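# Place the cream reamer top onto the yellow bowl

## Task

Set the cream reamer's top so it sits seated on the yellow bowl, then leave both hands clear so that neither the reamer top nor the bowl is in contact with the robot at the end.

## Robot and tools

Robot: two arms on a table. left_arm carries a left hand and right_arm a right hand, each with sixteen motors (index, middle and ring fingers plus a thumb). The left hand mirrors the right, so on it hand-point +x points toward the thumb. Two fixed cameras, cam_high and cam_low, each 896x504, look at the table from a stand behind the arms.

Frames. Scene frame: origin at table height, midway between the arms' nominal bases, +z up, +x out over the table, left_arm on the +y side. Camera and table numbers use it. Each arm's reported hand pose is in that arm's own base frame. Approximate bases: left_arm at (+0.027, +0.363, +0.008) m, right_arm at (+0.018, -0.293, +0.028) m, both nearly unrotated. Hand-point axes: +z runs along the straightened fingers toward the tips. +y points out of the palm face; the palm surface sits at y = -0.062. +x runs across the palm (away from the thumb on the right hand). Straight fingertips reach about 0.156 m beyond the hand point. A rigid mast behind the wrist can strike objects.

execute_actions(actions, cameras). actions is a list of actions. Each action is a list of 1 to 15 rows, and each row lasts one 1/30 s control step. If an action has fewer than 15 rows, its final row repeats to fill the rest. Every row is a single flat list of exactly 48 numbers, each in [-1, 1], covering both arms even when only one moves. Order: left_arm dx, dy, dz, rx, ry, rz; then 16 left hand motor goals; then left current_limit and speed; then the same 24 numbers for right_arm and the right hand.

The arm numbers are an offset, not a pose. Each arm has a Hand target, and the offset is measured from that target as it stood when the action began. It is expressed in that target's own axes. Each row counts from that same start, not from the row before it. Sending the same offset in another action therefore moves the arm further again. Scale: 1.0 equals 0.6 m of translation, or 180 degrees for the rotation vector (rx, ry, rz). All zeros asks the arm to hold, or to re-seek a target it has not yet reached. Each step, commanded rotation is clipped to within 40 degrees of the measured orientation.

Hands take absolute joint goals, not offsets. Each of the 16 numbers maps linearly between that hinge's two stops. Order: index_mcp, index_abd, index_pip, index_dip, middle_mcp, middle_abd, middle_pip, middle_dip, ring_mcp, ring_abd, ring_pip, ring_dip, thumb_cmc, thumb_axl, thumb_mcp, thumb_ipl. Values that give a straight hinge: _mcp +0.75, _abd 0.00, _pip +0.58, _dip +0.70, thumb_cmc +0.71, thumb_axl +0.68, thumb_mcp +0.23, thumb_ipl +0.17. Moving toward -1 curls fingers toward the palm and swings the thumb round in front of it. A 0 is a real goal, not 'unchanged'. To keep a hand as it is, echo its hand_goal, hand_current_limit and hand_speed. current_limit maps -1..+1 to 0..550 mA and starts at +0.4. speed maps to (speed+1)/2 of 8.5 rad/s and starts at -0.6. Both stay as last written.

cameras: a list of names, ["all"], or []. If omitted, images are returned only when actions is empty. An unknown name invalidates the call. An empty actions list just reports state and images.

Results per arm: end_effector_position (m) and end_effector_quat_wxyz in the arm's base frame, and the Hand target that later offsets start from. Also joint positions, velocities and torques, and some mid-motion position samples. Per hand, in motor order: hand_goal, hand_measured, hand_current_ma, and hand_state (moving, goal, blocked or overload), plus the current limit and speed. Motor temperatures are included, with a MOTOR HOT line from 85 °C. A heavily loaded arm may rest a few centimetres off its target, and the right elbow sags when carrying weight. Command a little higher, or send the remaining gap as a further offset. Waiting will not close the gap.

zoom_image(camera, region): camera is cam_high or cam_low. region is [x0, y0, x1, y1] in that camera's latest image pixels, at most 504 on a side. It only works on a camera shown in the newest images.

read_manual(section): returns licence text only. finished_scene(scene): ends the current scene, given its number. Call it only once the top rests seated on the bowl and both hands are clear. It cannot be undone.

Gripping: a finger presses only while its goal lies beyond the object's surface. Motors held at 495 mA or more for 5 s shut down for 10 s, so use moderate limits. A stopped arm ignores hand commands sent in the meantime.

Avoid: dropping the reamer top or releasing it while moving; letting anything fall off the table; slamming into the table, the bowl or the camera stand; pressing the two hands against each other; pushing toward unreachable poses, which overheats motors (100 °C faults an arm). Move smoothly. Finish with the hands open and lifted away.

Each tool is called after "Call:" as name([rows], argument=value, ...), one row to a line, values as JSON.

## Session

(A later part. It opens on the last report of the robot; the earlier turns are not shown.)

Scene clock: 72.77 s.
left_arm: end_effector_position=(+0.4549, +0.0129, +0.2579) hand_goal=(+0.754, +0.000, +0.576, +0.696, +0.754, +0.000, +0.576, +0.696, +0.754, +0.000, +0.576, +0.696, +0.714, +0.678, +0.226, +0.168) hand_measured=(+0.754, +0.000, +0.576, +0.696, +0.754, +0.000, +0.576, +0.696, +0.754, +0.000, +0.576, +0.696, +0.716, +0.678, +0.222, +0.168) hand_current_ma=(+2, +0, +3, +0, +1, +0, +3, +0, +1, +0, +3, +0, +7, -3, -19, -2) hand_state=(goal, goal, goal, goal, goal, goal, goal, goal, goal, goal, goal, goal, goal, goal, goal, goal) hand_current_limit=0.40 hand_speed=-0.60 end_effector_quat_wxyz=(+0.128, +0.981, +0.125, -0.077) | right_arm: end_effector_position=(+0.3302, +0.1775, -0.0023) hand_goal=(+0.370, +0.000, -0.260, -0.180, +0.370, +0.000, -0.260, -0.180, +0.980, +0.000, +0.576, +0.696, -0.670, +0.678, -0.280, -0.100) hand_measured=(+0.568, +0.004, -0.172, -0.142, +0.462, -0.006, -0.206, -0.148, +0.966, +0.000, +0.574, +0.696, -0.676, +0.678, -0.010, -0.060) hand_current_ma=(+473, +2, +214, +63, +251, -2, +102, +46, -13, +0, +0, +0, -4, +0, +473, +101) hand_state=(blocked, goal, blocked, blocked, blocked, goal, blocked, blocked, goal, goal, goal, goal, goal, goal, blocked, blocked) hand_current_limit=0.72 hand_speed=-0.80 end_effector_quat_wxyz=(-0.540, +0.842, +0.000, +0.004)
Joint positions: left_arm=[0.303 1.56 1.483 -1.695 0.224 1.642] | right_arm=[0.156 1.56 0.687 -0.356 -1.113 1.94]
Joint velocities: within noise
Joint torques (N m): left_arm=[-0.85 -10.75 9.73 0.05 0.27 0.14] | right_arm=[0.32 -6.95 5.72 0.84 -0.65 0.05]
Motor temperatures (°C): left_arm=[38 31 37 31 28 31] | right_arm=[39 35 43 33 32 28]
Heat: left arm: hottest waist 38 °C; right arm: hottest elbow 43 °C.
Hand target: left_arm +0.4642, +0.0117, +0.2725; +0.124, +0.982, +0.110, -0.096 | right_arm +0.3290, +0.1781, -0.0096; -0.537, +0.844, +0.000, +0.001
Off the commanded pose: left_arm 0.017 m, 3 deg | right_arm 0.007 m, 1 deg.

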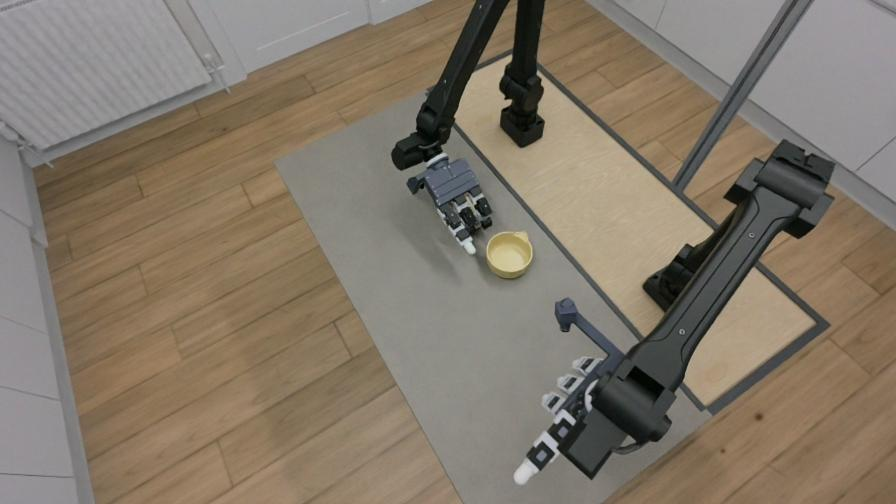

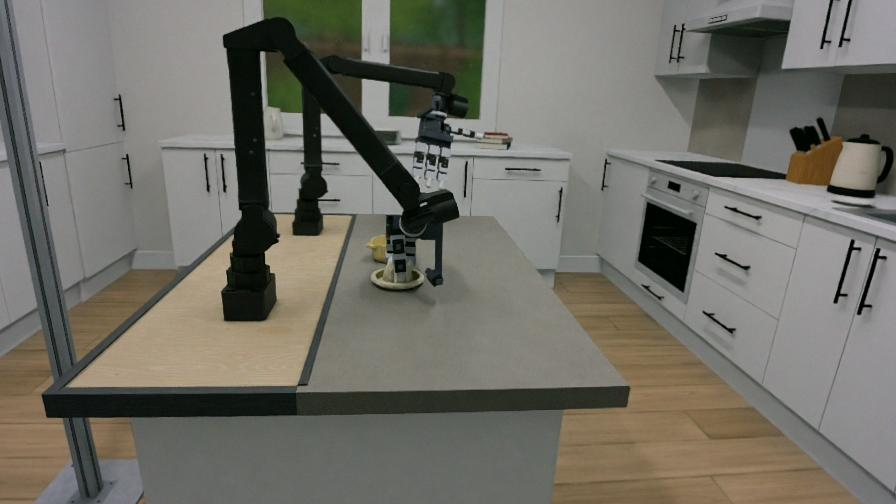

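Call:
execute_actions([
  [[0,0,0,0,0,0,0.754,0,0.576,0.696,0.754,0,0.576,0.696,0.754,0,0.576,0.696,0.714,0.678,0.226,0.168,0.4,-0.6,0,0,0,0,0,0,0.66,0,-0.153,-0.101,0.66,0,-0.153,-0.101,0.98,0,0.576,0.696,-0.665,0.678,0.04,-0.09,0.4,-0.6]],
  [[0,0,0,0,0,0,0.754,0,0.576,0.696,0.754,0,0.576,0.696,0.754,0,0.576,0.696,0.714,0.678,0.226,0.168,0.4,-0.6,-0.0133,0,0,0,0,0,0.66,0,-0.153,-0.101,0.66,0,-0.153,-0.101,0.98,0,0.576,0.696,-0.665,0.678,0.04,-0.09,0.4,-0.6]],
  [[0,0,0,0,0,0,0.754,0,0.576,0.696,0.754,0,0.576,0.696,0.754,0,0.576,0.696,0.714,0.678,0.226,0.168,0.4,-0.6,0,0,0,0,0,0,0.66,0,-0.153,-0.101,0.66,0,-0.153,-0.101,0.98,0,0.576,0.696,-0.665,0.678,0.04,-0.09,0.4,-0.6]],
], cameras=["cam_low","cam_high"])

Call:
zoom_image(camera="cam_low", region=[360, 210, 440, 290])

Scene clock: 75.60 s.
left_arm: end_effector_position=(+0.4549, +0.0129, +0.2579) hand_goal=(+0.754, +0.000, +0.576, +0.696, +0.754, +0.000, +0.576, +0.696, +0.754, +0.000, +0.576, +0.696, +0.714, +0.678, +0.226, +0.168) hand_measured=(+0.754, +0.000, +0.576, +0.696, +0.754, +0.000, +0.576, +0.696, +0.754, +0.000, +0.576, +0.696, +0.716, +0.678, +0.222, +0.168) hand_current_ma=(+2, +0, +3, +0, +1, +0, +3, +0, +1, +0, +3, +0, +7, -3, -19, -2) hand_state=(goal, goal, goal, goal, goal, goal, goal, goal, goal, goal, goal, goal, goal, goal, goal, goal) hand_current_limit=0.40 hand_speed=-0.60 end_effector_quat_wxyz=(+0.128, +0.981, +0.125, -0.077) | right_arm: end_effector_position=(+0.3279, +0.1768, -0.0053) hand_goal=(+0.660, +0.000, -0.152, -0.100, +0.660, +0.000, -0.152, -0.100, +0.980, +0.000, +0.576, +0.696, -0.664, +0.678, +0.040, -0.090) hand_measured=(+0.638, -0.002, -0.164, -0.108, +0.604, +0.000, -0.180, -0.116, +0.966, +0.000, +0.574, +0.696, -0.670, +0.678, +0.024, -0.098) hand_current_ma=(-27, +0, -11, -5, -119, +0, -39, -18, -13, +0, +0, +0, -3, +0, -23, -8) hand_state=(blocked, goal, goal, goal, blocked, goal, blocked, goal, goal, goal, goal, goal, goal, goal, goal, goal) hand_current_limit=0.40 hand_speed=-0.60 end_effector_quat_wxyz=(-0.540, +0.842, +0.001, +0.006)
Joint positions: left_arm=[0.303 1.56 1.483 -1.695 0.224 1.642] | right_arm=[0.156 1.56 0.675 -0.341 -1.111 1.941]
Joint torques (N m): left_arm=[-0.85 -10.75 9.73 0.02 0.27 0.14] | right_arm=[0.73 -8.59 4.93 0.75 -0.69 0.07]
Heat: left arm: hottest waist 38 °C; right arm: hottest elbow 43 °C.
Hand target: left_arm +0.4642, +0.0117, +0.2725; +0.124, +0.982, +0.110, -0.096 | right_arm +0.3212, +0.1782, -0.0096; -0.537, +0.844, +0.000, +0.001
Off the commanded pose: left_arm 0.017 m, 3 deg | right_arm 0.008 m, 1 deg.
joint sent to its limit (left arm) — joint 4 (wrist pitch), lower limit. The joint targets are off in orientation, not in position.
Step readings (end_effector_position of left_arm | right_arm):
0: (+0.4549, +0.0129, +0.2579) | (+0.3302, +0.1775, -0.0023)
1: (+0.4549, +0.0129, +0.2579) | (+0.3302, +0.1775, -0.0023)
2: (+0.4549, +0.0129, +0.2579) | (+0.3301, +0.1776, -0.0023)
4: (+0.4549, +0.0129, +0.2579) | (+0.3303, +0.1772, -0.0027)
8: (+0.4549, +0.0129, +0.2579) | (+0.3296, +0.1766, -0.0039)
15: (+0.4549, +0.0129, +0.2579) | (+0.3296, +0.1766, -0.0039)
16: (+0.4549, +0.0129, +0.2579) | (+0.3296, +0.1766, -0.0039)
17: (+0.4549, +0.0129, +0.2579) | (+0.3292, +0.1765, -0.0041)
19: (+0.4549, +0.0129, +0.2579) | (+0.3288, +0.1766, -0.0046)
23: (+0.4549, +0.0129, +0.2579) | (+0.3281, +0.1768, -0.0052)
30: (+0.4549, +0.0129, +0.2579) | (+0.3278, +0.1768, -0.0053)
31: (+0.4549, +0.0129, +0.2579) | (+0.3278, +0.1768, -0.0053)
32: (+0.4549, +0.0129, +0.2579) | (+0.3278, +0.1768, -0.0053)
34: (+0.4549, +0.0129, +0.2579) | (+0.3278, +0.1768, -0.0053)
38: (+0.4549, +0.0129, +0.2579) | (+0.3279, +0.1768, -0.0053)
45: (+0.4549, +0.0129, +0.2579) | (+0.3279, +0.1768, -0.0053)

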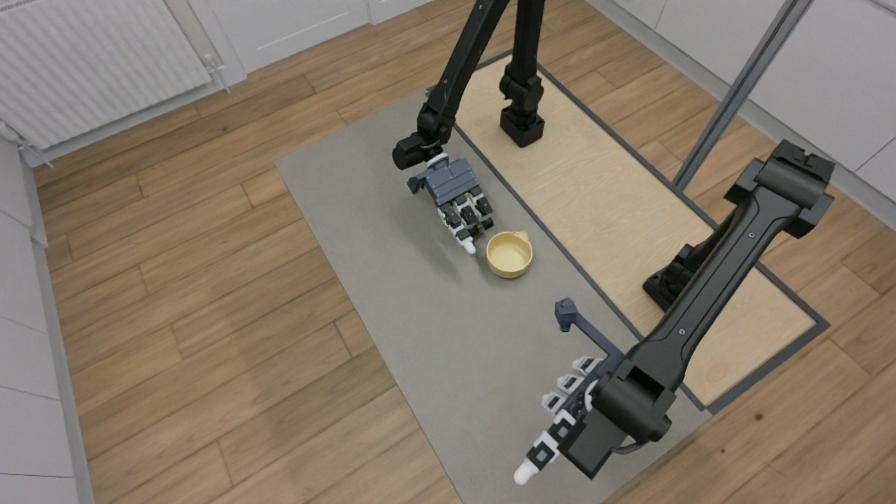

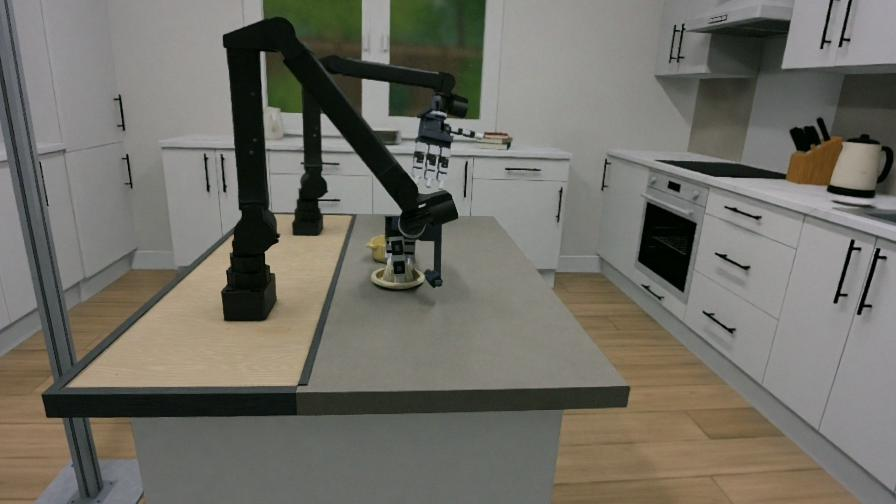

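Scaled by 6.300.

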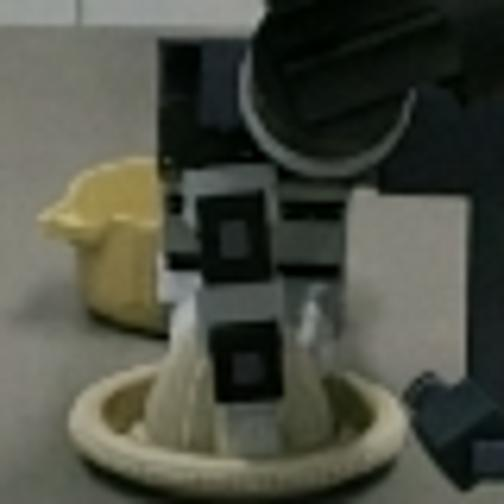

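Call:
execute_actions([
  [[0,0,0,0,0,0,0.754,0,0.576,0.696,0.754,0,0.576,0.696,0.754,0,0.576,0.696,0.714,0.678,0.226,0.168,0.4,-0.6,0,-0.0227,-0.0106,0,0,0,0.66,0,-0.153,-0.101,0.66,0,-0.153,-0.101,0.98,0,0.576,0.696,-0.67,0.678,0.04,-0.09,0.4,-0.6]],
  [[0,0,0,0,0,0,0.754,0,0.576,0.696,0.754,0,0.576,0.696,0.754,0,0.576,0.696,0.714,0.678,0.226,0.168,0.4,-0.6,0,0,0,0,0,0,0.66,0,-0.153,-0.101,0.66,0,-0.153,-0.101,0.98,0,0.576,0.696,-0.67,0.678,0.04,-0.09,0.4,-0.6]],
], cameras=["cam_low","cam_high"])

Call:
zoom_image(camera="cam_low", region=[360, 210, 440, 290])

Scene clock: 77.43 s.
left_arm: end_effector_position=(+0.4549, +0.0129, +0.2579) hand_goal=(+0.754, +0.000, +0.576, +0.696, +0.754, +0.000, +0.576, +0.696, +0.754, +0.000, +0.576, +0.696, +0.714, +0.678, +0.226, +0.168) hand_measured=(+0.754, +0.000, +0.576, +0.696, +0.754, +0.000, +0.576, +0.696, +0.754, +0.000, +0.576, +0.696, +0.716, +0.678, +0.222, +0.168) hand_current_ma=(+2, +0, +3, +0, +1, +0, +3, +0, +1, +0, +3, +0, +7, -3, -19, -2) hand_state=(goal, goal, goal, goal, goal, goal, goal, goal, goal, goal, goal, goal, goal, goal, goal, goal) hand_current_limit=0.40 hand_speed=-0.60 end_effector_quat_wxyz=(+0.128, +0.981, +0.125, -0.077) | right_arm: end_effector_position=(+0.3228, +0.1760, -0.0008) hand_goal=(+0.660, +0.000, -0.152, -0.100, +0.660, +0.000, -0.152, -0.100, +0.980, +0.000, +0.576, +0.696, -0.670, +0.678, +0.040, -0.090) hand_measured=(+0.644, -0.002, -0.156, -0.102, +0.644, +0.000, -0.156, -0.102, +0.966, +0.000, +0.574, +0.696, -0.672, +0.678, +0.036, -0.092) hand_current_ma=(-18, +0, -2, -1, -18, +0, -2, -1, -13, +0, +0, +0, -1, +0, -3, -1) hand_state=(goal, goal, goal, goal, goal, goal, goal, goal, goal, goal, goal, goal, goal, goal, goal, goal) hand_current_limit=0.40 hand_speed=-0.60 end_effector_quat_wxyz=(-0.537, +0.843, -0.002, +0.002)
Joint positions: left_arm=[0.303 1.56 1.483 -1.695 0.224 1.642] | right_arm=[0.158 1.54 0.671 -0.367 -1.107 1.941]
Joint torques (N m): left_arm=[-0.79 -10.7 9.74 0.03 0.27 0.14] | right_arm=[1.2 -9.47 6.27 -0.16 -0.8 0.17]
Heat: left arm: hottest waist 38 °C; right arm: hottest elbow 43 °C.
Hand target: left_arm +0.4642, +0.0117, +0.2725; +0.124, +0.982, +0.110, -0.096 | right_arm +0.3209, +0.1782, +0.0053; -0.537, +0.844, +0.000, +0.001
Off the commanded pose: left_arm 0.017 m, 3 deg | right_arm 0.007 m, 0 deg.
joint sent to its limit (left arm) — joint 4 (wrist pitch), lower limit. The joint targets are off in orientation, not in position.
Step readings (end_effector_position of left_arm | right_arm):
0: (+0.4549, +0.0129, +0.2579) | (+0.3279, +0.1768, -0.0053)
1: (+0.4549, +0.0129, +0.2579) | (+0.3279, +0.1768, -0.0053)
2: (+0.4549, +0.0129, +0.2579) | (+0.3281, +0.1768, -0.0048)
4: (+0.4549, +0.0129, +0.2579) | (+0.3270, +0.1766, -0.0043)
8: (+0.4549, +0.0129, +0.2579) | (+0.3244, +0.1762, -0.0018)
15: (+0.4549, +0.0129, +0.2579) | (+0.3230, +0.1760, -0.0007)
16: (+0.4549, +0.0129, +0.2579) | (+0.3230, +0.1760, -0.0007)
17: (+0.4549, +0.0129, +0.2579) | (+0.3229, +0.1760, -0.0007)
19: (+0.4549, +0.0129, +0.2579) | (+0.3229, +0.1760, -0.0007)
23: (+0.4549, +0.0129, +0.2579) | (+0.3228, +0.1760, -0.0008)
30: (+0.4549, +0.0129, +0.2579) | (+0.3228, +0.1760, -0.0008)

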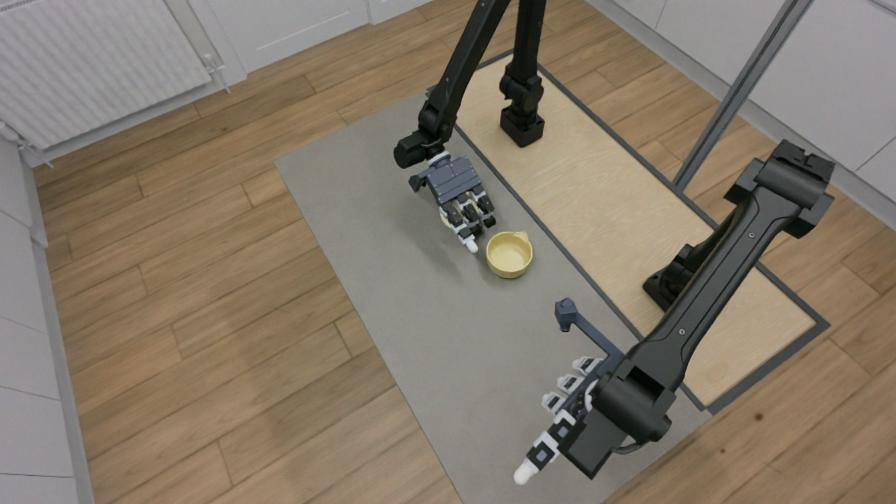

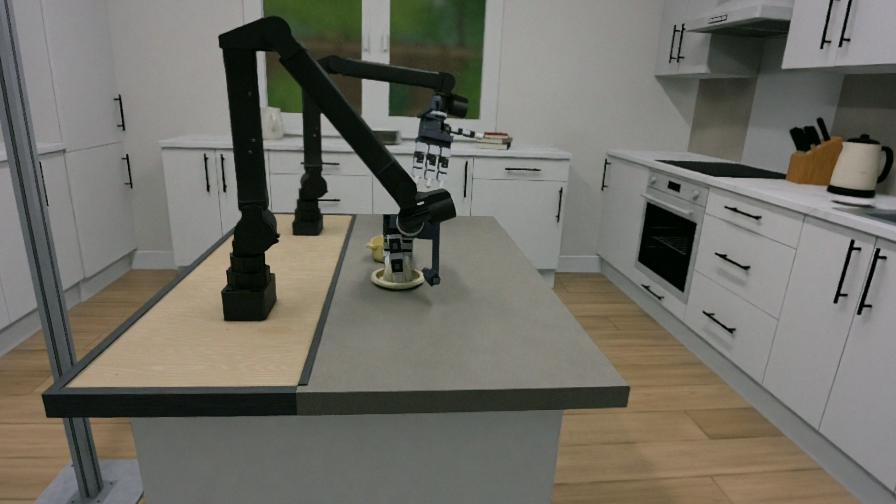

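Scaled by 6.300.

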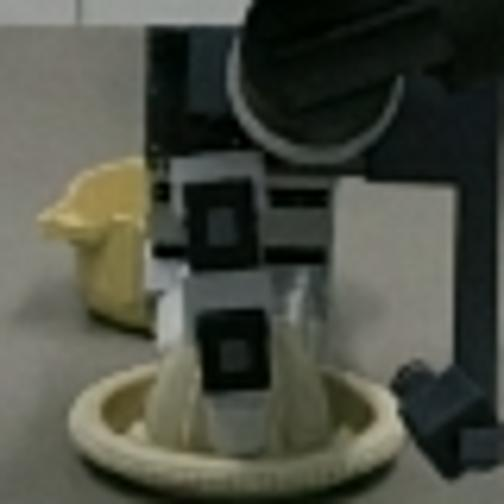

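Call:
execute_actions([
  [[0,0,0,0,0,0,0.754,0,0.576,0.696,0.754,0,0.576,0.696,0.754,0,0.576,0.696,0.714,0.678,0.226,0.168,0.4,-0.6,0,0.006,0.0028,0,0,0,0.5,0,-0.2,-0.12,0.5,0,-0.2,-0.12,0.98,0,0.576,0.696,-0.67,0.678,-0.1,-0.09,0.5,-0.8]],
  [[0,0,0,0,0,0,0.754,0,0.576,0.696,0.754,0,0.576,0.696,0.754,0,0.576,0.696,0.714,0.678,0.226,0.168,0.4,-0.6,0,0,0,0,0,0,0.4,0,-0.24,-0.16,0.4,0,-0.24,-0.16,0.98,0,0.576,0.696,-0.67,0.678,-0.28,-0.1,0.72,-0.8]],
  [[0,0,0,0,0,0,0.754,0,0.576,0.696,0.754,0,0.576,0.696,0.754,0,0.576,0.696,0.714,0.678,0.226,0.168,0.4,-0.6,0,0,0,0,0,0,0.4,0,-0.24,-0.16,0.4,0,-0.24,-0.16,0.98,0,0.576,0.696,-0.67,0.678,-0.28,-0.1,0.72,-0.8]],
], cameras=["cam_low","cam_high"])

Call:
zoom_image(camera="cam_low", region=[360, 210, 440, 290])

Scene clock: 79.80 s.
left_arm: end_effector_position=(+0.4549, +0.0129, +0.2579) hand_goal=(+0.754, +0.000, +0.576, +0.696, +0.754, +0.000, +0.576, +0.696, +0.754, +0.000, +0.576, +0.696, +0.714, +0.678, +0.226, +0.168) hand_measured=(+0.754, +0.000, +0.576, +0.696, +0.754, +0.000, +0.576, +0.696, +0.754, +0.000, +0.576, +0.696, +0.716, +0.678, +0.222, +0.168) hand_current_ma=(+2, +0, +3, +0, +1, +0, +3, +0, +1, +0, +3, +0, +7, -3, -19, -2) hand_state=(goal, goal, goal, goal, goal, goal, goal, goal, goal, goal, goal, goal, goal, goal, goal, goal) hand_current_limit=0.40 hand_speed=-0.60 end_effector_quat_wxyz=(+0.128, +0.981, +0.125, -0.077) | right_arm: end_effector_position=(+0.3224, +0.1770, +0.0000) hand_goal=(+0.400, +0.000, -0.240, -0.160, +0.400, +0.000, -0.240, -0.160, +0.980, +0.000, +0.576, +0.696, -0.670, +0.678, -0.280, -0.100) hand_measured=(+0.512, +0.002, -0.190, -0.130, +0.554, -0.004, -0.176, -0.122, +0.966, +0.000, +0.574, +0.696, -0.662, +0.682, +0.002, -0.058) hand_current_ma=(+341, +1, +91, +41, +473, -1, +132, +60, -13, +0, +0, +0, +6, +2, +473, +111) hand_state=(blocked, goal, blocked, blocked, blocked, goal, blocked, blocked, goal, goal, goal, goal, goal, goal, blocked, blocked) hand_current_limit=0.72 hand_speed=-0.80 end_effector_quat_wxyz=(-0.538, +0.843, -0.001, +0.001)
Joint positions: left_arm=[0.303 1.56 1.483 -1.695 0.224 1.642] | right_arm=[0.16 1.538 0.671 -0.367 -1.109 1.942]
Joint torques (N m): left_arm=[-0.85 -10.7 9.74 0.03 0.27 0.14] | right_arm=[0.67 -8.94 6.04 0.61 -0.78 0.14]
Heat: left arm: hottest waist 38 °C; right arm: hottest elbow 43 °C.
Hand target: left_arm +0.4642, +0.0117, +0.2725; +0.124, +0.982, +0.110, -0.096 | right_arm +0.3210, +0.1782, +0.0015; -0.537, +0.844, +0.000, +0.001
Off the commanded pose: left_arm 0.017 m, 3 deg | right_arm 0.002 m, 0 deg.
joint sent to its limit (left arm) — joint 4 (wrist pitch), lower limit. The joint targets are off in orientation, not in position.
Step readings (end_effector_position of left_arm | right_arm):
0: (+0.4549, +0.0129, +0.2579) | (+0.3228, +0.1760, -0.0008)
1: (+0.4549, +0.0129, +0.2579) | (+0.3228, +0.1760, -0.0008)
2: (+0.4549, +0.0129, +0.2579) | (+0.3228, +0.1760, -0.0008)
4: (+0.4549, +0.0129, +0.2579) | (+0.3229, +0.1758, -0.0009)
8: (+0.4549, +0.0129, +0.2579) | (+0.3226, +0.1762, -0.0005)
15: (+0.4549, +0.0129, +0.2579) | (+0.3226, +0.1763, -0.0003)
16: (+0.4549, +0.0129, +0.2579) | (+0.3226, +0.1763, -0.0003)
17: (+0.4549, +0.0129, +0.2579) | (+0.3226, +0.1764, -0.0003)
19: (+0.4549, +0.0129, +0.2579) | (+0.3225, +0.1766, -0.0003)
23: (+0.4549, +0.0129, +0.2579) | (+0.3223, +0.1770, -0.0002)
30: (+0.4549, +0.0129, +0.2579) | (+0.3224, +0.1770, +0.0000)
31: (+0.4549, +0.0129, +0.2579) | (+0.3224, +0.1770, +0.0000)
32: (+0.4549, +0.0129, +0.2579) | (+0.3224, +0.1770, +0.0000)
34: (+0.4549, +0.0129, +0.2579) | (+0.3224, +0.1770, +0.0000)
38: (+0.4549, +0.0129, +0.2579) | (+0.3224, +0.1770, +0.0000)
45: (+0.4549, +0.0129, +0.2579) | (+0.3224, +0.1770, +0.0000)

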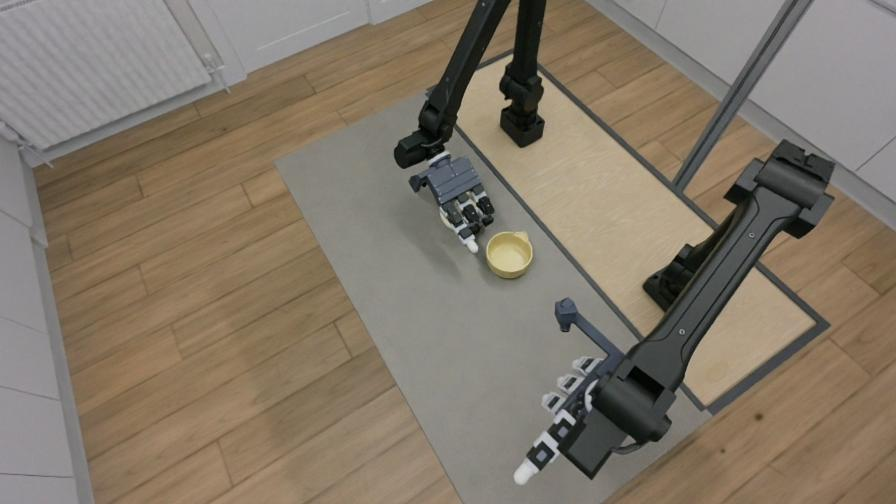

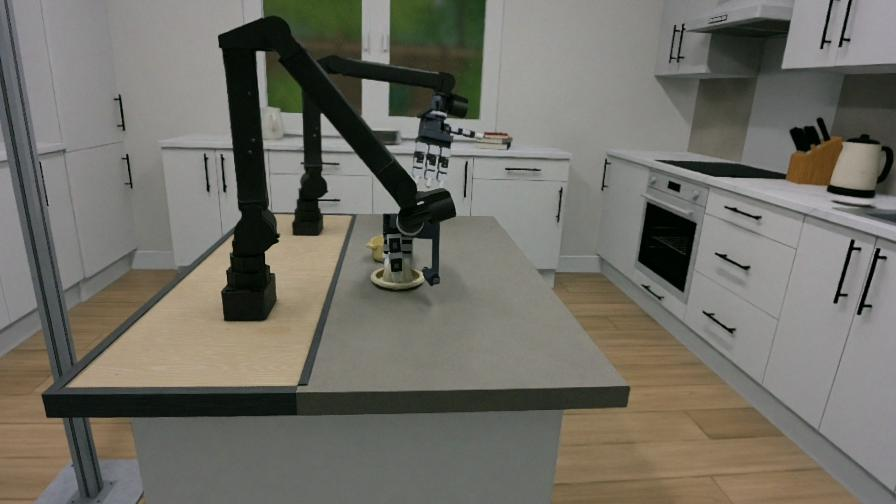

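Scaled by 6.300.

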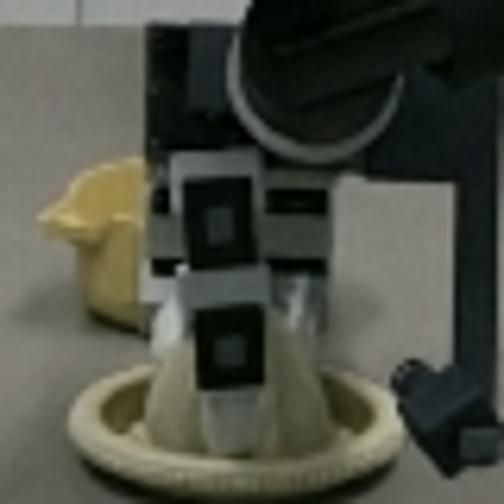

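Call:
execute_actions([
  [[0,0,0,0,0,0,0.754,0,0.576,0.696,0.754,0,0.576,0.696,0.754,0,0.576,0.696,0.714,0.678,0.226,0.168,0.4,-0.6,0,-0.0151,-0.007,0,0,0,0.4,0,-0.24,-0.16,0.4,0,-0.24,-0.16,0.98,0,0.576,0.696,-0.67,0.678,-0.28,-0.1,0.72,-0.8]],
  [[0,0,0,0,0,0,0.754,0,0.576,0.696,0.754,0,0.576,0.696,0.754,0,0.576,0.696,0.714,0.678,0.226,0.168,0.4,-0.6,0,-0.0151,-0.007,0,0,0,0.4,0,-0.24,-0.16,0.4,0,-0.24,-0.16,0.98,0,0.576,0.696,-0.67,0.678,-0.28,-0.1,0.72,-0.8]],
  [[0,0,0,0,0,0,0.754,0,0.576,0.696,0.754,0,0.576,0.696,0.754,0,0.576,0.696,0.714,0.678,0.226,0.168,0.4,-0.6,0,-0.0151,-0.007,0,0,0,0.4,0,-0.24,-0.16,0.4,0,-0.24,-0.16,0.98,0,0.576,0.696,-0.67,0.678,-0.28,-0.1,0.72,-0.8]],
], cameras=["cam_low","cam_high"])

Call:
zoom_image(camera="cam_low", region=[360, 210, 440, 290])

Scene clock: 82.43 s.
left_arm: end_effector_position=(+0.4549, +0.0129, +0.2579) hand_goal=(+0.754, +0.000, +0.576, +0.696, +0.754, +0.000, +0.576, +0.696, +0.754, +0.000, +0.576, +0.696, +0.714, +0.678, +0.226, +0.168) hand_measured=(+0.754, +0.000, +0.576, +0.696, +0.754, +0.000, +0.576, +0.696, +0.754, +0.000, +0.576, +0.696, +0.716, +0.678, +0.222, +0.168) hand_current_ma=(+2, +0, +3, +0, +1, +0, +3, +0, +1, +0, +3, +0, +7, -3, -19, -2) hand_state=(goal, goal, goal, goal, goal, goal, goal, goal, goal, goal, goal, goal, goal, goal, goal, goal) hand_current_limit=0.40 hand_speed=-0.60 end_effector_quat_wxyz=(+0.128, +0.981, +0.125, -0.077) | right_arm: end_effector_position=(+0.3108, +0.1744, +0.0173) hand_goal=(+0.400, +0.000, -0.240, -0.160, +0.400, +0.000, -0.240, -0.160, +0.980, +0.000, +0.576, +0.696, -0.670, +0.678, -0.280, -0.100) hand_measured=(+0.492, +0.002, -0.190, -0.132, +0.494, -0.004, -0.182, -0.130, +0.966, +0.000, +0.574, +0.696, -0.662, +0.682, +0.000, -0.048) hand_current_ma=(+253, +1, +91, +38, +260, -1, +115, +43, -13, +0, +0, +0, +5, +3, +473, +148) hand_state=(blocked, goal, blocked, blocked, blocked, goal, blocked, blocked, goal, goal, goal, goal, goal, goal, blocked, blocked) hand_current_limit=0.72 hand_speed=-0.80 end_effector_quat_wxyz=(-0.534, +0.845, -0.008, -0.009)
Joint positions: left_arm=[0.303 1.56 1.483 -1.695 0.224 1.642] | right_arm=[0.161 1.476 0.671 -0.456 -1.103 1.942]
Joint torques (N m): left_arm=[-0.85 -10.75 9.7 0.02 0.27 0.13] | right_arm=[0.56 -9.7 8.69 -0.18 -0.97 0.11]
Heat: left arm: hottest waist 38 °C; right arm: hottest elbow 43 °C.
Hand target: left_arm +0.4642, +0.0117, +0.2725; +0.124, +0.982, +0.110, -0.096 | right_arm +0.3209, +0.1783, +0.0313; -0.537, +0.844, +0.000, +0.001
Off the commanded pose: left_arm 0.017 m, 3 deg | right_arm 0.018 m, 2 deg.
joint sent to its limit (left arm) — joint 4 (wrist pitch), lower limit. The joint targets are off in orientation, not in position.
Step readings (end_effector_position of left_arm | right_arm):
0: (+0.4549, +0.0129, +0.2579) | (+0.3224, +0.1770, +0.0000)
1: (+0.4549, +0.0129, +0.2579) | (+0.3224, +0.1770, +0.0000)
2: (+0.4549, +0.0129, +0.2579) | (+0.3225, +0.1770, +0.0002)
4: (+0.4549, +0.0129, +0.2579) | (+0.3222, +0.1768, +0.0010)
8: (+0.4549, +0.0129, +0.2579) | (+0.3211, +0.1762, +0.0027)
15: (+0.4549, +0.0129, +0.2579) | (+0.3198, +0.1760, +0.0027)
16: (+0.4549, +0.0129, +0.2579) | (+0.3197, +0.1760, +0.0026)
17: (+0.4549, +0.0129, +0.2579) | (+0.3191, +0.1758, +0.0028)
19: (+0.4549, +0.0129, +0.2579) | (+0.3175, +0.1755, +0.0038)
23: (+0.4549, +0.0129, +0.2579) | (+0.3162, +0.1753, +0.0079)
30: (+0.4549, +0.0129, +0.2579) | (+0.3155, +0.1752, +0.0101)
31: (+0.4549, +0.0129, +0.2579) | (+0.3154, +0.1752, +0.0101)
32: (+0.4549, +0.0129, +0.2579) | (+0.3148, +0.1751, +0.0103)
34: (+0.4549, +0.0129, +0.2579) | (+0.3131, +0.1748, +0.0113)
38: (+0.4549, +0.0129, +0.2579) | (+0.3117, +0.1746, +0.0153)
45: (+0.4549, +0.0129, +0.2579) | (+0.3111, +0.1745, +0.0173)

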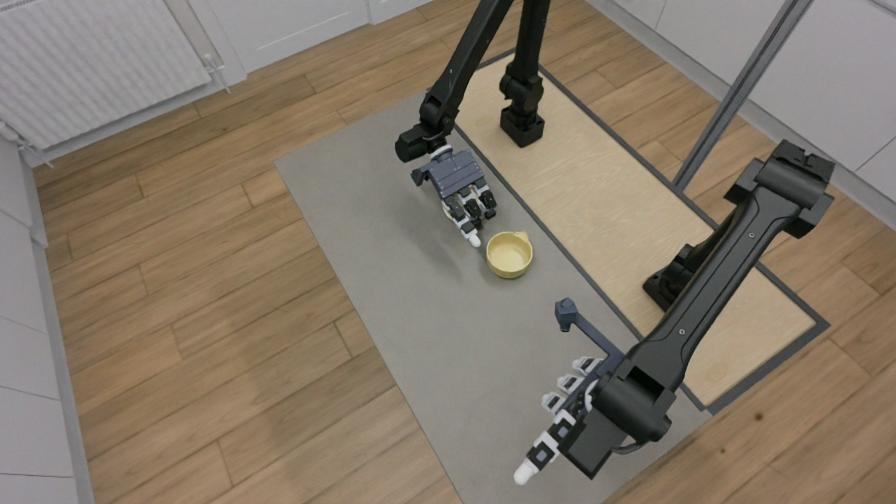

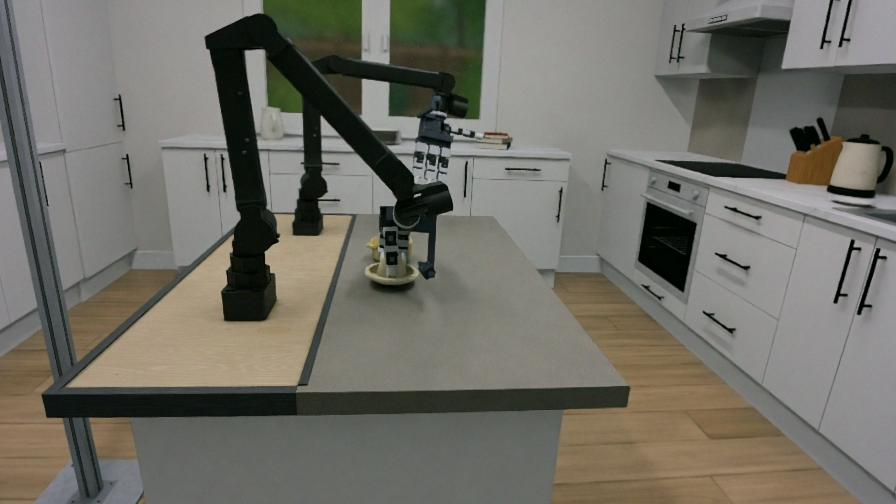

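Scaled by 6.300.

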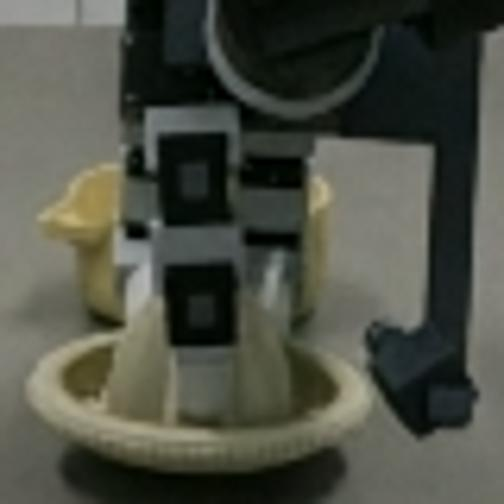

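Call:
execute_actions([
  [[0,0,0,0,0,0,0.754,0,0.576,0.696,0.754,0,0.576,0.696,0.754,0,0.576,0.696,0.714,0.678,0.226,0.168,0.4,-0.6,0.006,-0.0302,-0.0141,0,0,0,0.4,0,-0.24,-0.16,0.4,0,-0.24,-0.16,0.98,0,0.576,0.696,-0.67,0.678,-0.28,-0.1,0.72,-0.8]],
  [[0,0,0,0,0,0,0.754,0,0.576,0.696,0.754,0,0.576,0.696,0.754,0,0.576,0.696,0.714,0.678,0.226,0.168,0.4,-0.6,0.006,-0.0302,-0.0141,0,0,0,0.4,0,-0.24,-0.16,0.4,0,-0.24,-0.16,0.98,0,0.576,0.696,-0.67,0.678,-0.28,-0.1,0.72,-0.8]],
  [[0,0,0,0,0,0,0.754,0,0.576,0.696,0.754,0,0.576,0.696,0.754,0,0.576,0.696,0.714,0.678,0.226,0.168,0.4,-0.6,0.003,-0.0302,-0.0141,0,0,0,0.4,0,-0.24,-0.16,0.4,0,-0.24,-0.16,0.98,0,0.576,0.696,-0.67,0.678,-0.28,-0.1,0.72,-0.8]],
  [[0,0,0,0,0,0,0.754,0,0.576,0.696,0.754,0,0.576,0.696,0.754,0,0.576,0.696,0.714,0.678,0.226,0.168,0.4,-0.6,0,-0.0302,-0.0141,0,0,0,0.4,0,-0.24,-0.16,0.4,0,-0.24,-0.16,0.98,0,0.576,0.696,-0.67,0.678,-0.28,-0.1,0.72,-0.8]],
], cameras=["cam_low","cam_high"])

Call:
zoom_image(camera="cam_low", region=[350, 180, 450, 280])

Scene clock: 86.50 s.
left_arm: end_effector_position=(+0.4549, +0.0129, +0.2579) hand_goal=(+0.754, +0.000, +0.576, +0.696, +0.754, +0.000, +0.576, +0.696, +0.754, +0.000, +0.576, +0.696, +0.714, +0.678, +0.226, +0.168) hand_measured=(+0.754, +0.000, +0.576, +0.696, +0.754, +0.000, +0.576, +0.696, +0.754, +0.000, +0.576, +0.696, +0.716, +0.678, +0.222, +0.168) hand_current_ma=(+2, +0, +3, +0, +1, +0, +3, +0, +1, +0, +3, +0, +7, -3, -19, -2) hand_state=(goal, goal, goal, goal, goal, goal, goal, goal, goal, goal, goal, goal, goal, goal, goal, goal) hand_current_limit=0.40 hand_speed=-0.60 end_effector_quat_wxyz=(+0.128, +0.981, +0.125, -0.077) | right_arm: end_effector_position=(+0.3109, +0.1744, +0.0889) hand_goal=(+0.400, +0.000, -0.240, -0.160, +0.400, +0.000, -0.240, -0.160, +0.980, +0.000, +0.576, +0.696, -0.670, +0.678, -0.280, -0.100) hand_measured=(+0.492, +0.002, -0.190, -0.132, +0.494, -0.004, -0.182, -0.130, +0.966, +0.000, +0.574, +0.696, -0.662, +0.682, +0.000, -0.048) hand_current_ma=(+253, +1, +91, +38, +260, -1, +115, +43, -13, +0, +0, +0, +5, +3, +473, +148) hand_state=(blocked, goal, blocked, blocked, blocked, goal, blocked, blocked, goal, goal, goal, goal, goal, goal, blocked, blocked) hand_current_limit=0.72 hand_speed=-0.80 end_effector_quat_wxyz=(-0.532, +0.846, -0.015, -0.020)
Joint positions: left_arm=[0.303 1.56 1.483 -1.695 0.224 1.642] | right_arm=[0.161 1.341 0.777 -0.724 -1.103 1.942]
Joint velocities: left_arm=[within noise] | right_arm=[0.005 -0.044 -0.002 0.017 -0.007 0.037]
Joint torques (N m): left_arm=[-0.73 -10.7 9.74 0.05 0.27 0.14] | right_arm=[1.38 -9.47 12.01 -0.1 -1.09 0.05]
Heat: left arm: hottest waist 38 °C; right arm: hottest elbow 43 °C.
Hand target: left_arm +0.4642, +0.0117, +0.2725; +0.124, +0.982, +0.110, -0.096 | right_arm +0.3297, +0.1784, +0.1114; -0.537, +0.844, +0.000, +0.001
Off the commanded pose: left_arm 0.017 m, 3 deg | right_arm 0.030 m, 3 deg.
joint sent to its limit (left arm) — joint 4 (wrist pitch), lower limit. The joint targets are off in orientation, not in position.
Step readings (end_effector_position of left_arm | right_arm):
0: (+0.4549, +0.0129, +0.2579) | (+0.3108, +0.1744, +0.0173)
1: (+0.4549, +0.0129, +0.2579) | (+0.3106, +0.1744, +0.0173)
2: (+0.4549, +0.0129, +0.2579) | (+0.3096, +0.1742, +0.0176)
4: (+0.4549, +0.0129, +0.2579) | (+0.3063, +0.1736, +0.0193)
8: (+0.4549, +0.0129, +0.2579) | (+0.3031, +0.1731, +0.0261)
15: (+0.4549, +0.0129, +0.2579) | (+0.3054, +0.1735, +0.0315)
16: (+0.4549, +0.0129, +0.2579) | (+0.3055, +0.1735, +0.0318)
17: (+0.4549, +0.0129, +0.2579) | (+0.3046, +0.1734, +0.0322)
19: (+0.4549, +0.0129, +0.2579) | (+0.3034, +0.1732, +0.0348)
23: (+0.4549, +0.0129, +0.2579) | (+0.3057, +0.1735, +0.0442)
30: (+0.4549, +0.0129, +0.2579) | (+0.3097, +0.1742, +0.0515)
31: (+0.4549, +0.0129, +0.2579) | (+0.3093, +0.1741, +0.0515)
32: (+0.4549, +0.0129, +0.2579) | (+0.3086, +0.1740, +0.0519)
34: (+0.4549, +0.0129, +0.2579) | (+0.3067, +0.1737, +0.0538)
38: (+0.4549, +0.0129, +0.2579) | (+0.3077, +0.1739, +0.0625)
45: (+0.4549, +0.0129, +0.2579) | (+0.3114, +0.1745, +0.0700)
46: (+0.4549, +0.0129, +0.2579) | (+0.3110, +0.1744, +0.0700)
47: (+0.4549, +0.0129, +0.2579) | (+0.3101, +0.1743, +0.0704)
49: (+0.4549, +0.0129, +0.2579) | (+0.3081, +0.1739, +0.0723)
53: (+0.4549, +0.0129, +0.2579) | (+0.3084, +0.1740, +0.0811)
60: (+0.4549, +0.0129, +0.2579) | (+0.3118, +0.1745, +0.0889)

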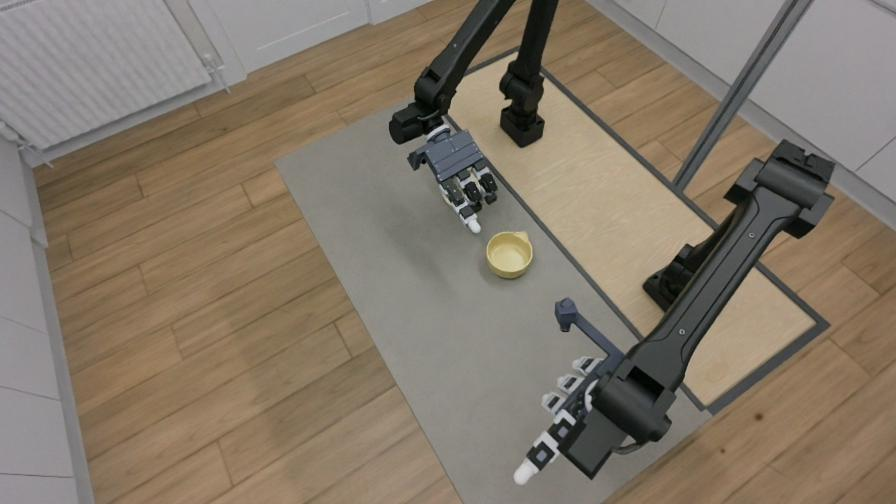

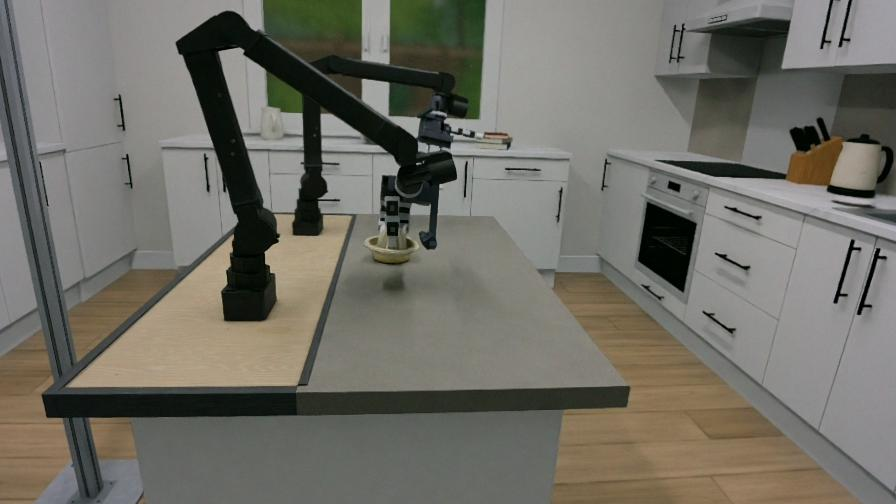

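Scaled by 5.040.

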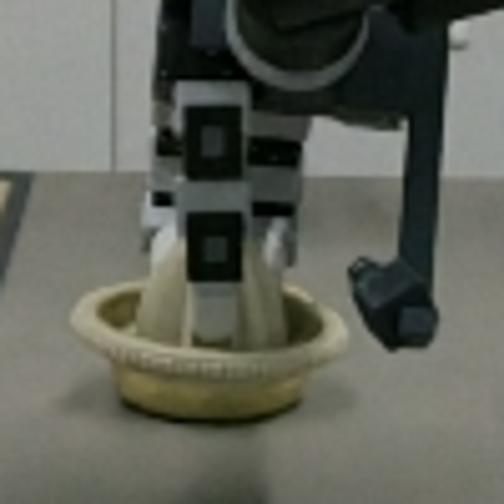

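Call:
zoom_image(camera="cam_high", region=[420, 130, 540, 290])

Scaled by 3.150.

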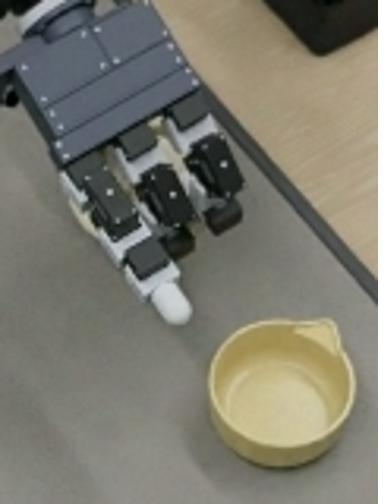

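Call:
execute_actions([
  [[0,0,0,0,0,0,0.754,0,0.576,0.696,0.754,0,0.576,0.696,0.754,0,0.576,0.696,0.714,0.678,0.226,0.168,0.4,-0.6,0,-0.0277,0.0595,0,0.007,-0.0151,0.4,0,-0.24,-0.16,0.4,0,-0.24,-0.16,0.98,0,0.576,0.696,-0.67,0.678,-0.28,-0.1,0.72,-0.8]],
  [[0,0,0,0,0,0,0.754,0,0.576,0.696,0.754,0,0.576,0.696,0.754,0,0.576,0.696,0.714,0.678,0.226,0.168,0.4,-0.6,0,-0.0277,0.0595,0,0,0,0.4,0,-0.24,-0.16,0.4,0,-0.24,-0.16,0.98,0,0.576,0.696,-0.67,0.678,-0.28,-0.1,0.72,-0.8]],
  [[0,0,0,0,0,0,0.754,0,0.576,0.696,0.754,0,0.576,0.696,0.754,0,0.576,0.696,0.714,0.678,0.226,0.168,0.4,-0.6,0,-0.0277,0.0595,0,0,0,0.4,0,-0.24,-0.16,0.4,0,-0.24,-0.16,0.98,0,0.576,0.696,-0.67,0.678,-0.28,-0.1,0.72,-0.8]],
  [[0,0,0,0,0,0,0.754,0,0.576,0.696,0.754,0,0.576,0.696,0.754,0,0.576,0.696,0.714,0.678,0.226,0.168,0.4,-0.6,0,-0.0277,0.0595,0,0,0,0.4,0,-0.24,-0.16,0.4,0,-0.24,-0.16,0.98,0,0.576,0.696,-0.67,0.678,-0.28,-0.1,0.72,-0.8]],
  [[0,0,0,0,0,0,0.754,0,0.576,0.696,0.754,0,0.576,0.696,0.754,0,0.576,0.696,0.714,0.678,0.226,0.168,0.4,-0.6,0,0,0,0,0,0,0.4,0,-0.24,-0.16,0.4,0,-0.24,-0.16,0.98,0,0.576,0.696,-0.67,0.678,-0.28,-0.1,0.72,-0.8]],
], cameras=["cam_low","cam_high"])

Call:
zoom_image(camera="cam_low", region=[350, 180, 450, 280])

Call:
zoom_image(camera="cam_high", region=[440, 180, 560, 300])

Scene clock: 92.67 s.
left_arm: end_effector_position=(+0.4549, +0.0129, +0.2579) hand_goal=(+0.754, +0.000, +0.576, +0.696, +0.754, +0.000, +0.576, +0.696, +0.754, +0.000, +0.576, +0.696, +0.714, +0.678, +0.226, +0.168) hand_measured=(+0.754, +0.000, +0.576, +0.696, +0.754, +0.000, +0.576, +0.696, +0.754, +0.000, +0.576, +0.696, +0.716, +0.678, +0.222, +0.168) hand_current_ma=(+2, +0, +3, +0, +1, +0, +3, +0, +1, +0, +3, +0, +7, -3, -19, -2) hand_state=(goal, goal, goal, goal, goal, goal, goal, goal, goal, goal, goal, goal, goal, goal, goal, goal) hand_current_limit=0.40 hand_speed=-0.60 end_effector_quat_wxyz=(+0.128, +0.981, +0.125, -0.077) | right_arm: end_effector_position=(+0.3082, +0.3216, +0.0930) hand_goal=(+0.400, +0.000, -0.240, -0.160, +0.400, +0.000, -0.240, -0.160, +0.980, +0.000, +0.576, +0.696, -0.670, +0.678, -0.280, -0.100) hand_measured=(+0.492, +0.002, -0.190, -0.132, +0.494, -0.004, -0.182, -0.130, +0.966, +0.000, +0.574, +0.696, -0.662, +0.682, +0.000, -0.048) hand_current_ma=(+253, +1, +91, +38, +260, -1, +115, +43, -13, +0, +0, +0, +5, +3, +473, +149) hand_state=(blocked, goal, blocked, blocked, blocked, goal, blocked, blocked, goal, goal, goal, goal, goal, goal, blocked, blocked) hand_current_limit=0.72 hand_speed=-0.80 end_effector_quat_wxyz=(-0.510, +0.848, +0.130, -0.060)
Joint positions: left_arm=[0.303 1.56 1.483 -1.695 0.224 1.642] | right_arm=[0.55 1.487 0.944 -0.552 -1.011 2.084]
Joint torques (N m): left_arm=[-0.79 -10.75 9.72 0.02 0.27 0.14] | right_arm=[-0.38 -9.64 13.05 0.99 -0.89 0.13]
Heat: left arm: hottest waist 38 °C; right arm: hottest elbow 44 °C.
Hand target: left_arm +0.4642, +0.0117, +0.2725; +0.124, +0.982, +0.110, -0.096 | right_arm +0.3299, +0.3358, +0.1111; -0.537, +0.843, +0.014, +0.023
Off the commanded pose: left_arm 0.017 m, 3 deg | right_arm 0.032 m, 17 deg.
joint sent to its limit (left arm) — joint 4 (wrist pitch), lower limit. The joint targets are off in orientation, not in position.
joint sent to its limit (right arm) — joint 6 (wrist roll), upper limit. The joint targets are off in orientation, not in position.
Step readings (end_effector_position of left_arm | right_arm):
0: (+0.4549, +0.0129, +0.2579) | (+0.3109, +0.1744, +0.0889)
1: (+0.4549, +0.0129, +0.2579) | (+0.3110, +0.1744, +0.0889)
2: (+0.4549, +0.0129, +0.2579) | (+0.3117, +0.1752, +0.0889)
4: (+0.4549, +0.0129, +0.2579) | (+0.3160, +0.1822, +0.0891)
8: (+0.4549, +0.0129, +0.2579) | (+0.3180, +0.2042, +0.0946)
15: (+0.4549, +0.0129, +0.2579) | (+0.3170, +0.2133, +0.0965)
16: (+0.4549, +0.0129, +0.2579) | (+0.3172, +0.2133, +0.0965)
17: (+0.4549, +0.0129, +0.2579) | (+0.3168, +0.2140, +0.0963)
19: (+0.4549, +0.0129, +0.2579) | (+0.3144, +0.2187, +0.0957)
23: (+0.4549, +0.0129, +0.2579) | (+0.3056, +0.2375, +0.0947)
30: (+0.4549, +0.0129, +0.2579) | (+0.3035, +0.2462, +0.0926)
31: (+0.4549, +0.0129, +0.2579) | (+0.3039, +0.2463, +0.0928)
32: (+0.4549, +0.0129, +0.2579) | (+0.3044, +0.2473, +0.0931)
34: (+0.4549, +0.0129, +0.2579) | (+0.3068, +0.2533, +0.0939)
38: (+0.4549, +0.0129, +0.2579) | (+0.3084, +0.2743, +0.0958)
45: (+0.4549, +0.0129, +0.2579) | (+0.3064, +0.2836, +0.0936)
46: (+0.4549, +0.0129, +0.2579) | (+0.3065, +0.2837, +0.0933)
47: (+0.4549, +0.0129, +0.2579) | (+0.3067, +0.2849, +0.0934)
49: (+0.4549, +0.0129, +0.2579) | (+0.3095, +0.2908, +0.0937)
53: (+0.4549, +0.0129, +0.2579) | (+0.3108, +0.3118, +0.0954)
60: (+0.4549, +0.0129, +0.2579) | (+0.3080, +0.3218, +0.0935)
61: (+0.4549, +0.0129, +0.2579) | (+0.3081, +0.3217, +0.0932)
62: (+0.4549, +0.0129, +0.2579) | (+0.3081, +0.3216, +0.0932)
64: (+0.4549, +0.0129, +0.2579) | (+0.3081, +0.3216, +0.0930)
68: (+0.4549, +0.0129, +0.2579) | (+0.3082, +0.3216, +0.0930)
75: (+0.4549, +0.0129, +0.2579) | (+0.3082, +0.3216, +0.0930)

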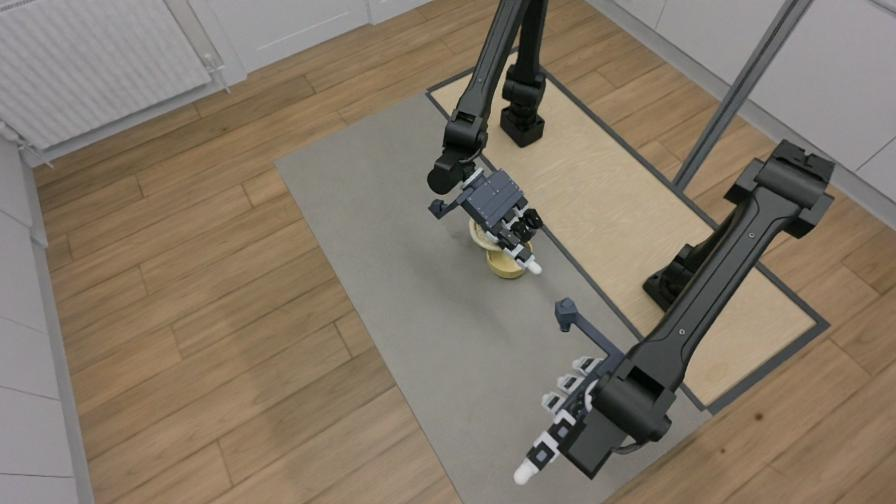

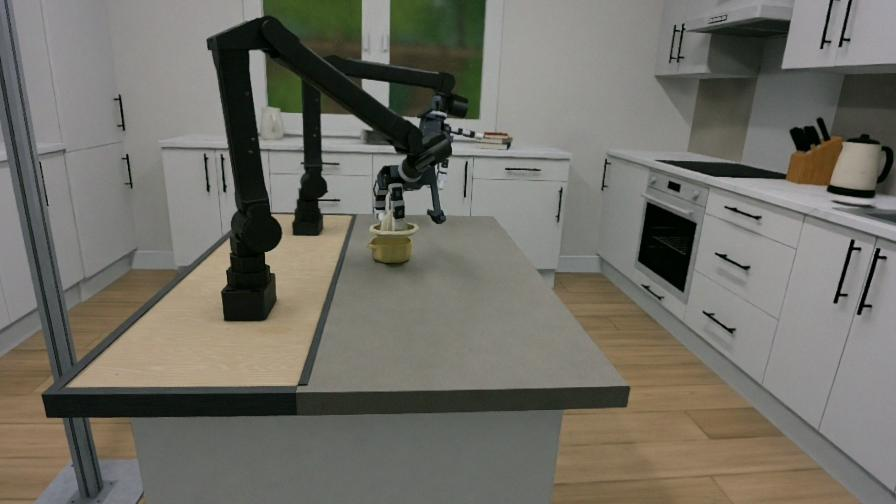

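Scaled by 5.040.

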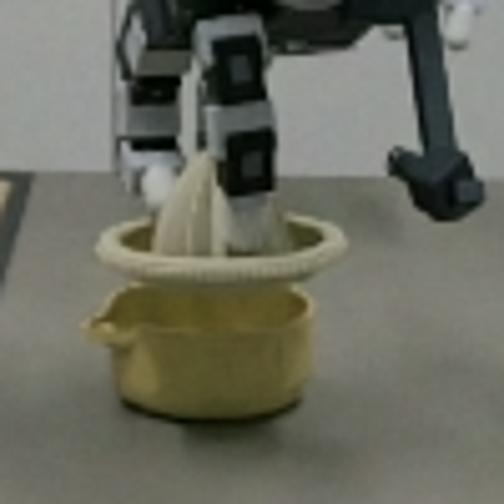

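Scaled by 4.200.

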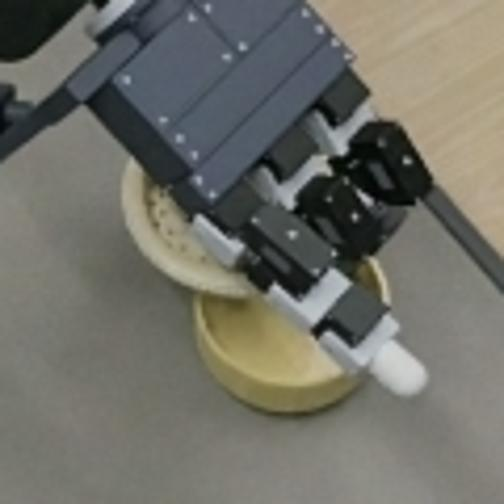

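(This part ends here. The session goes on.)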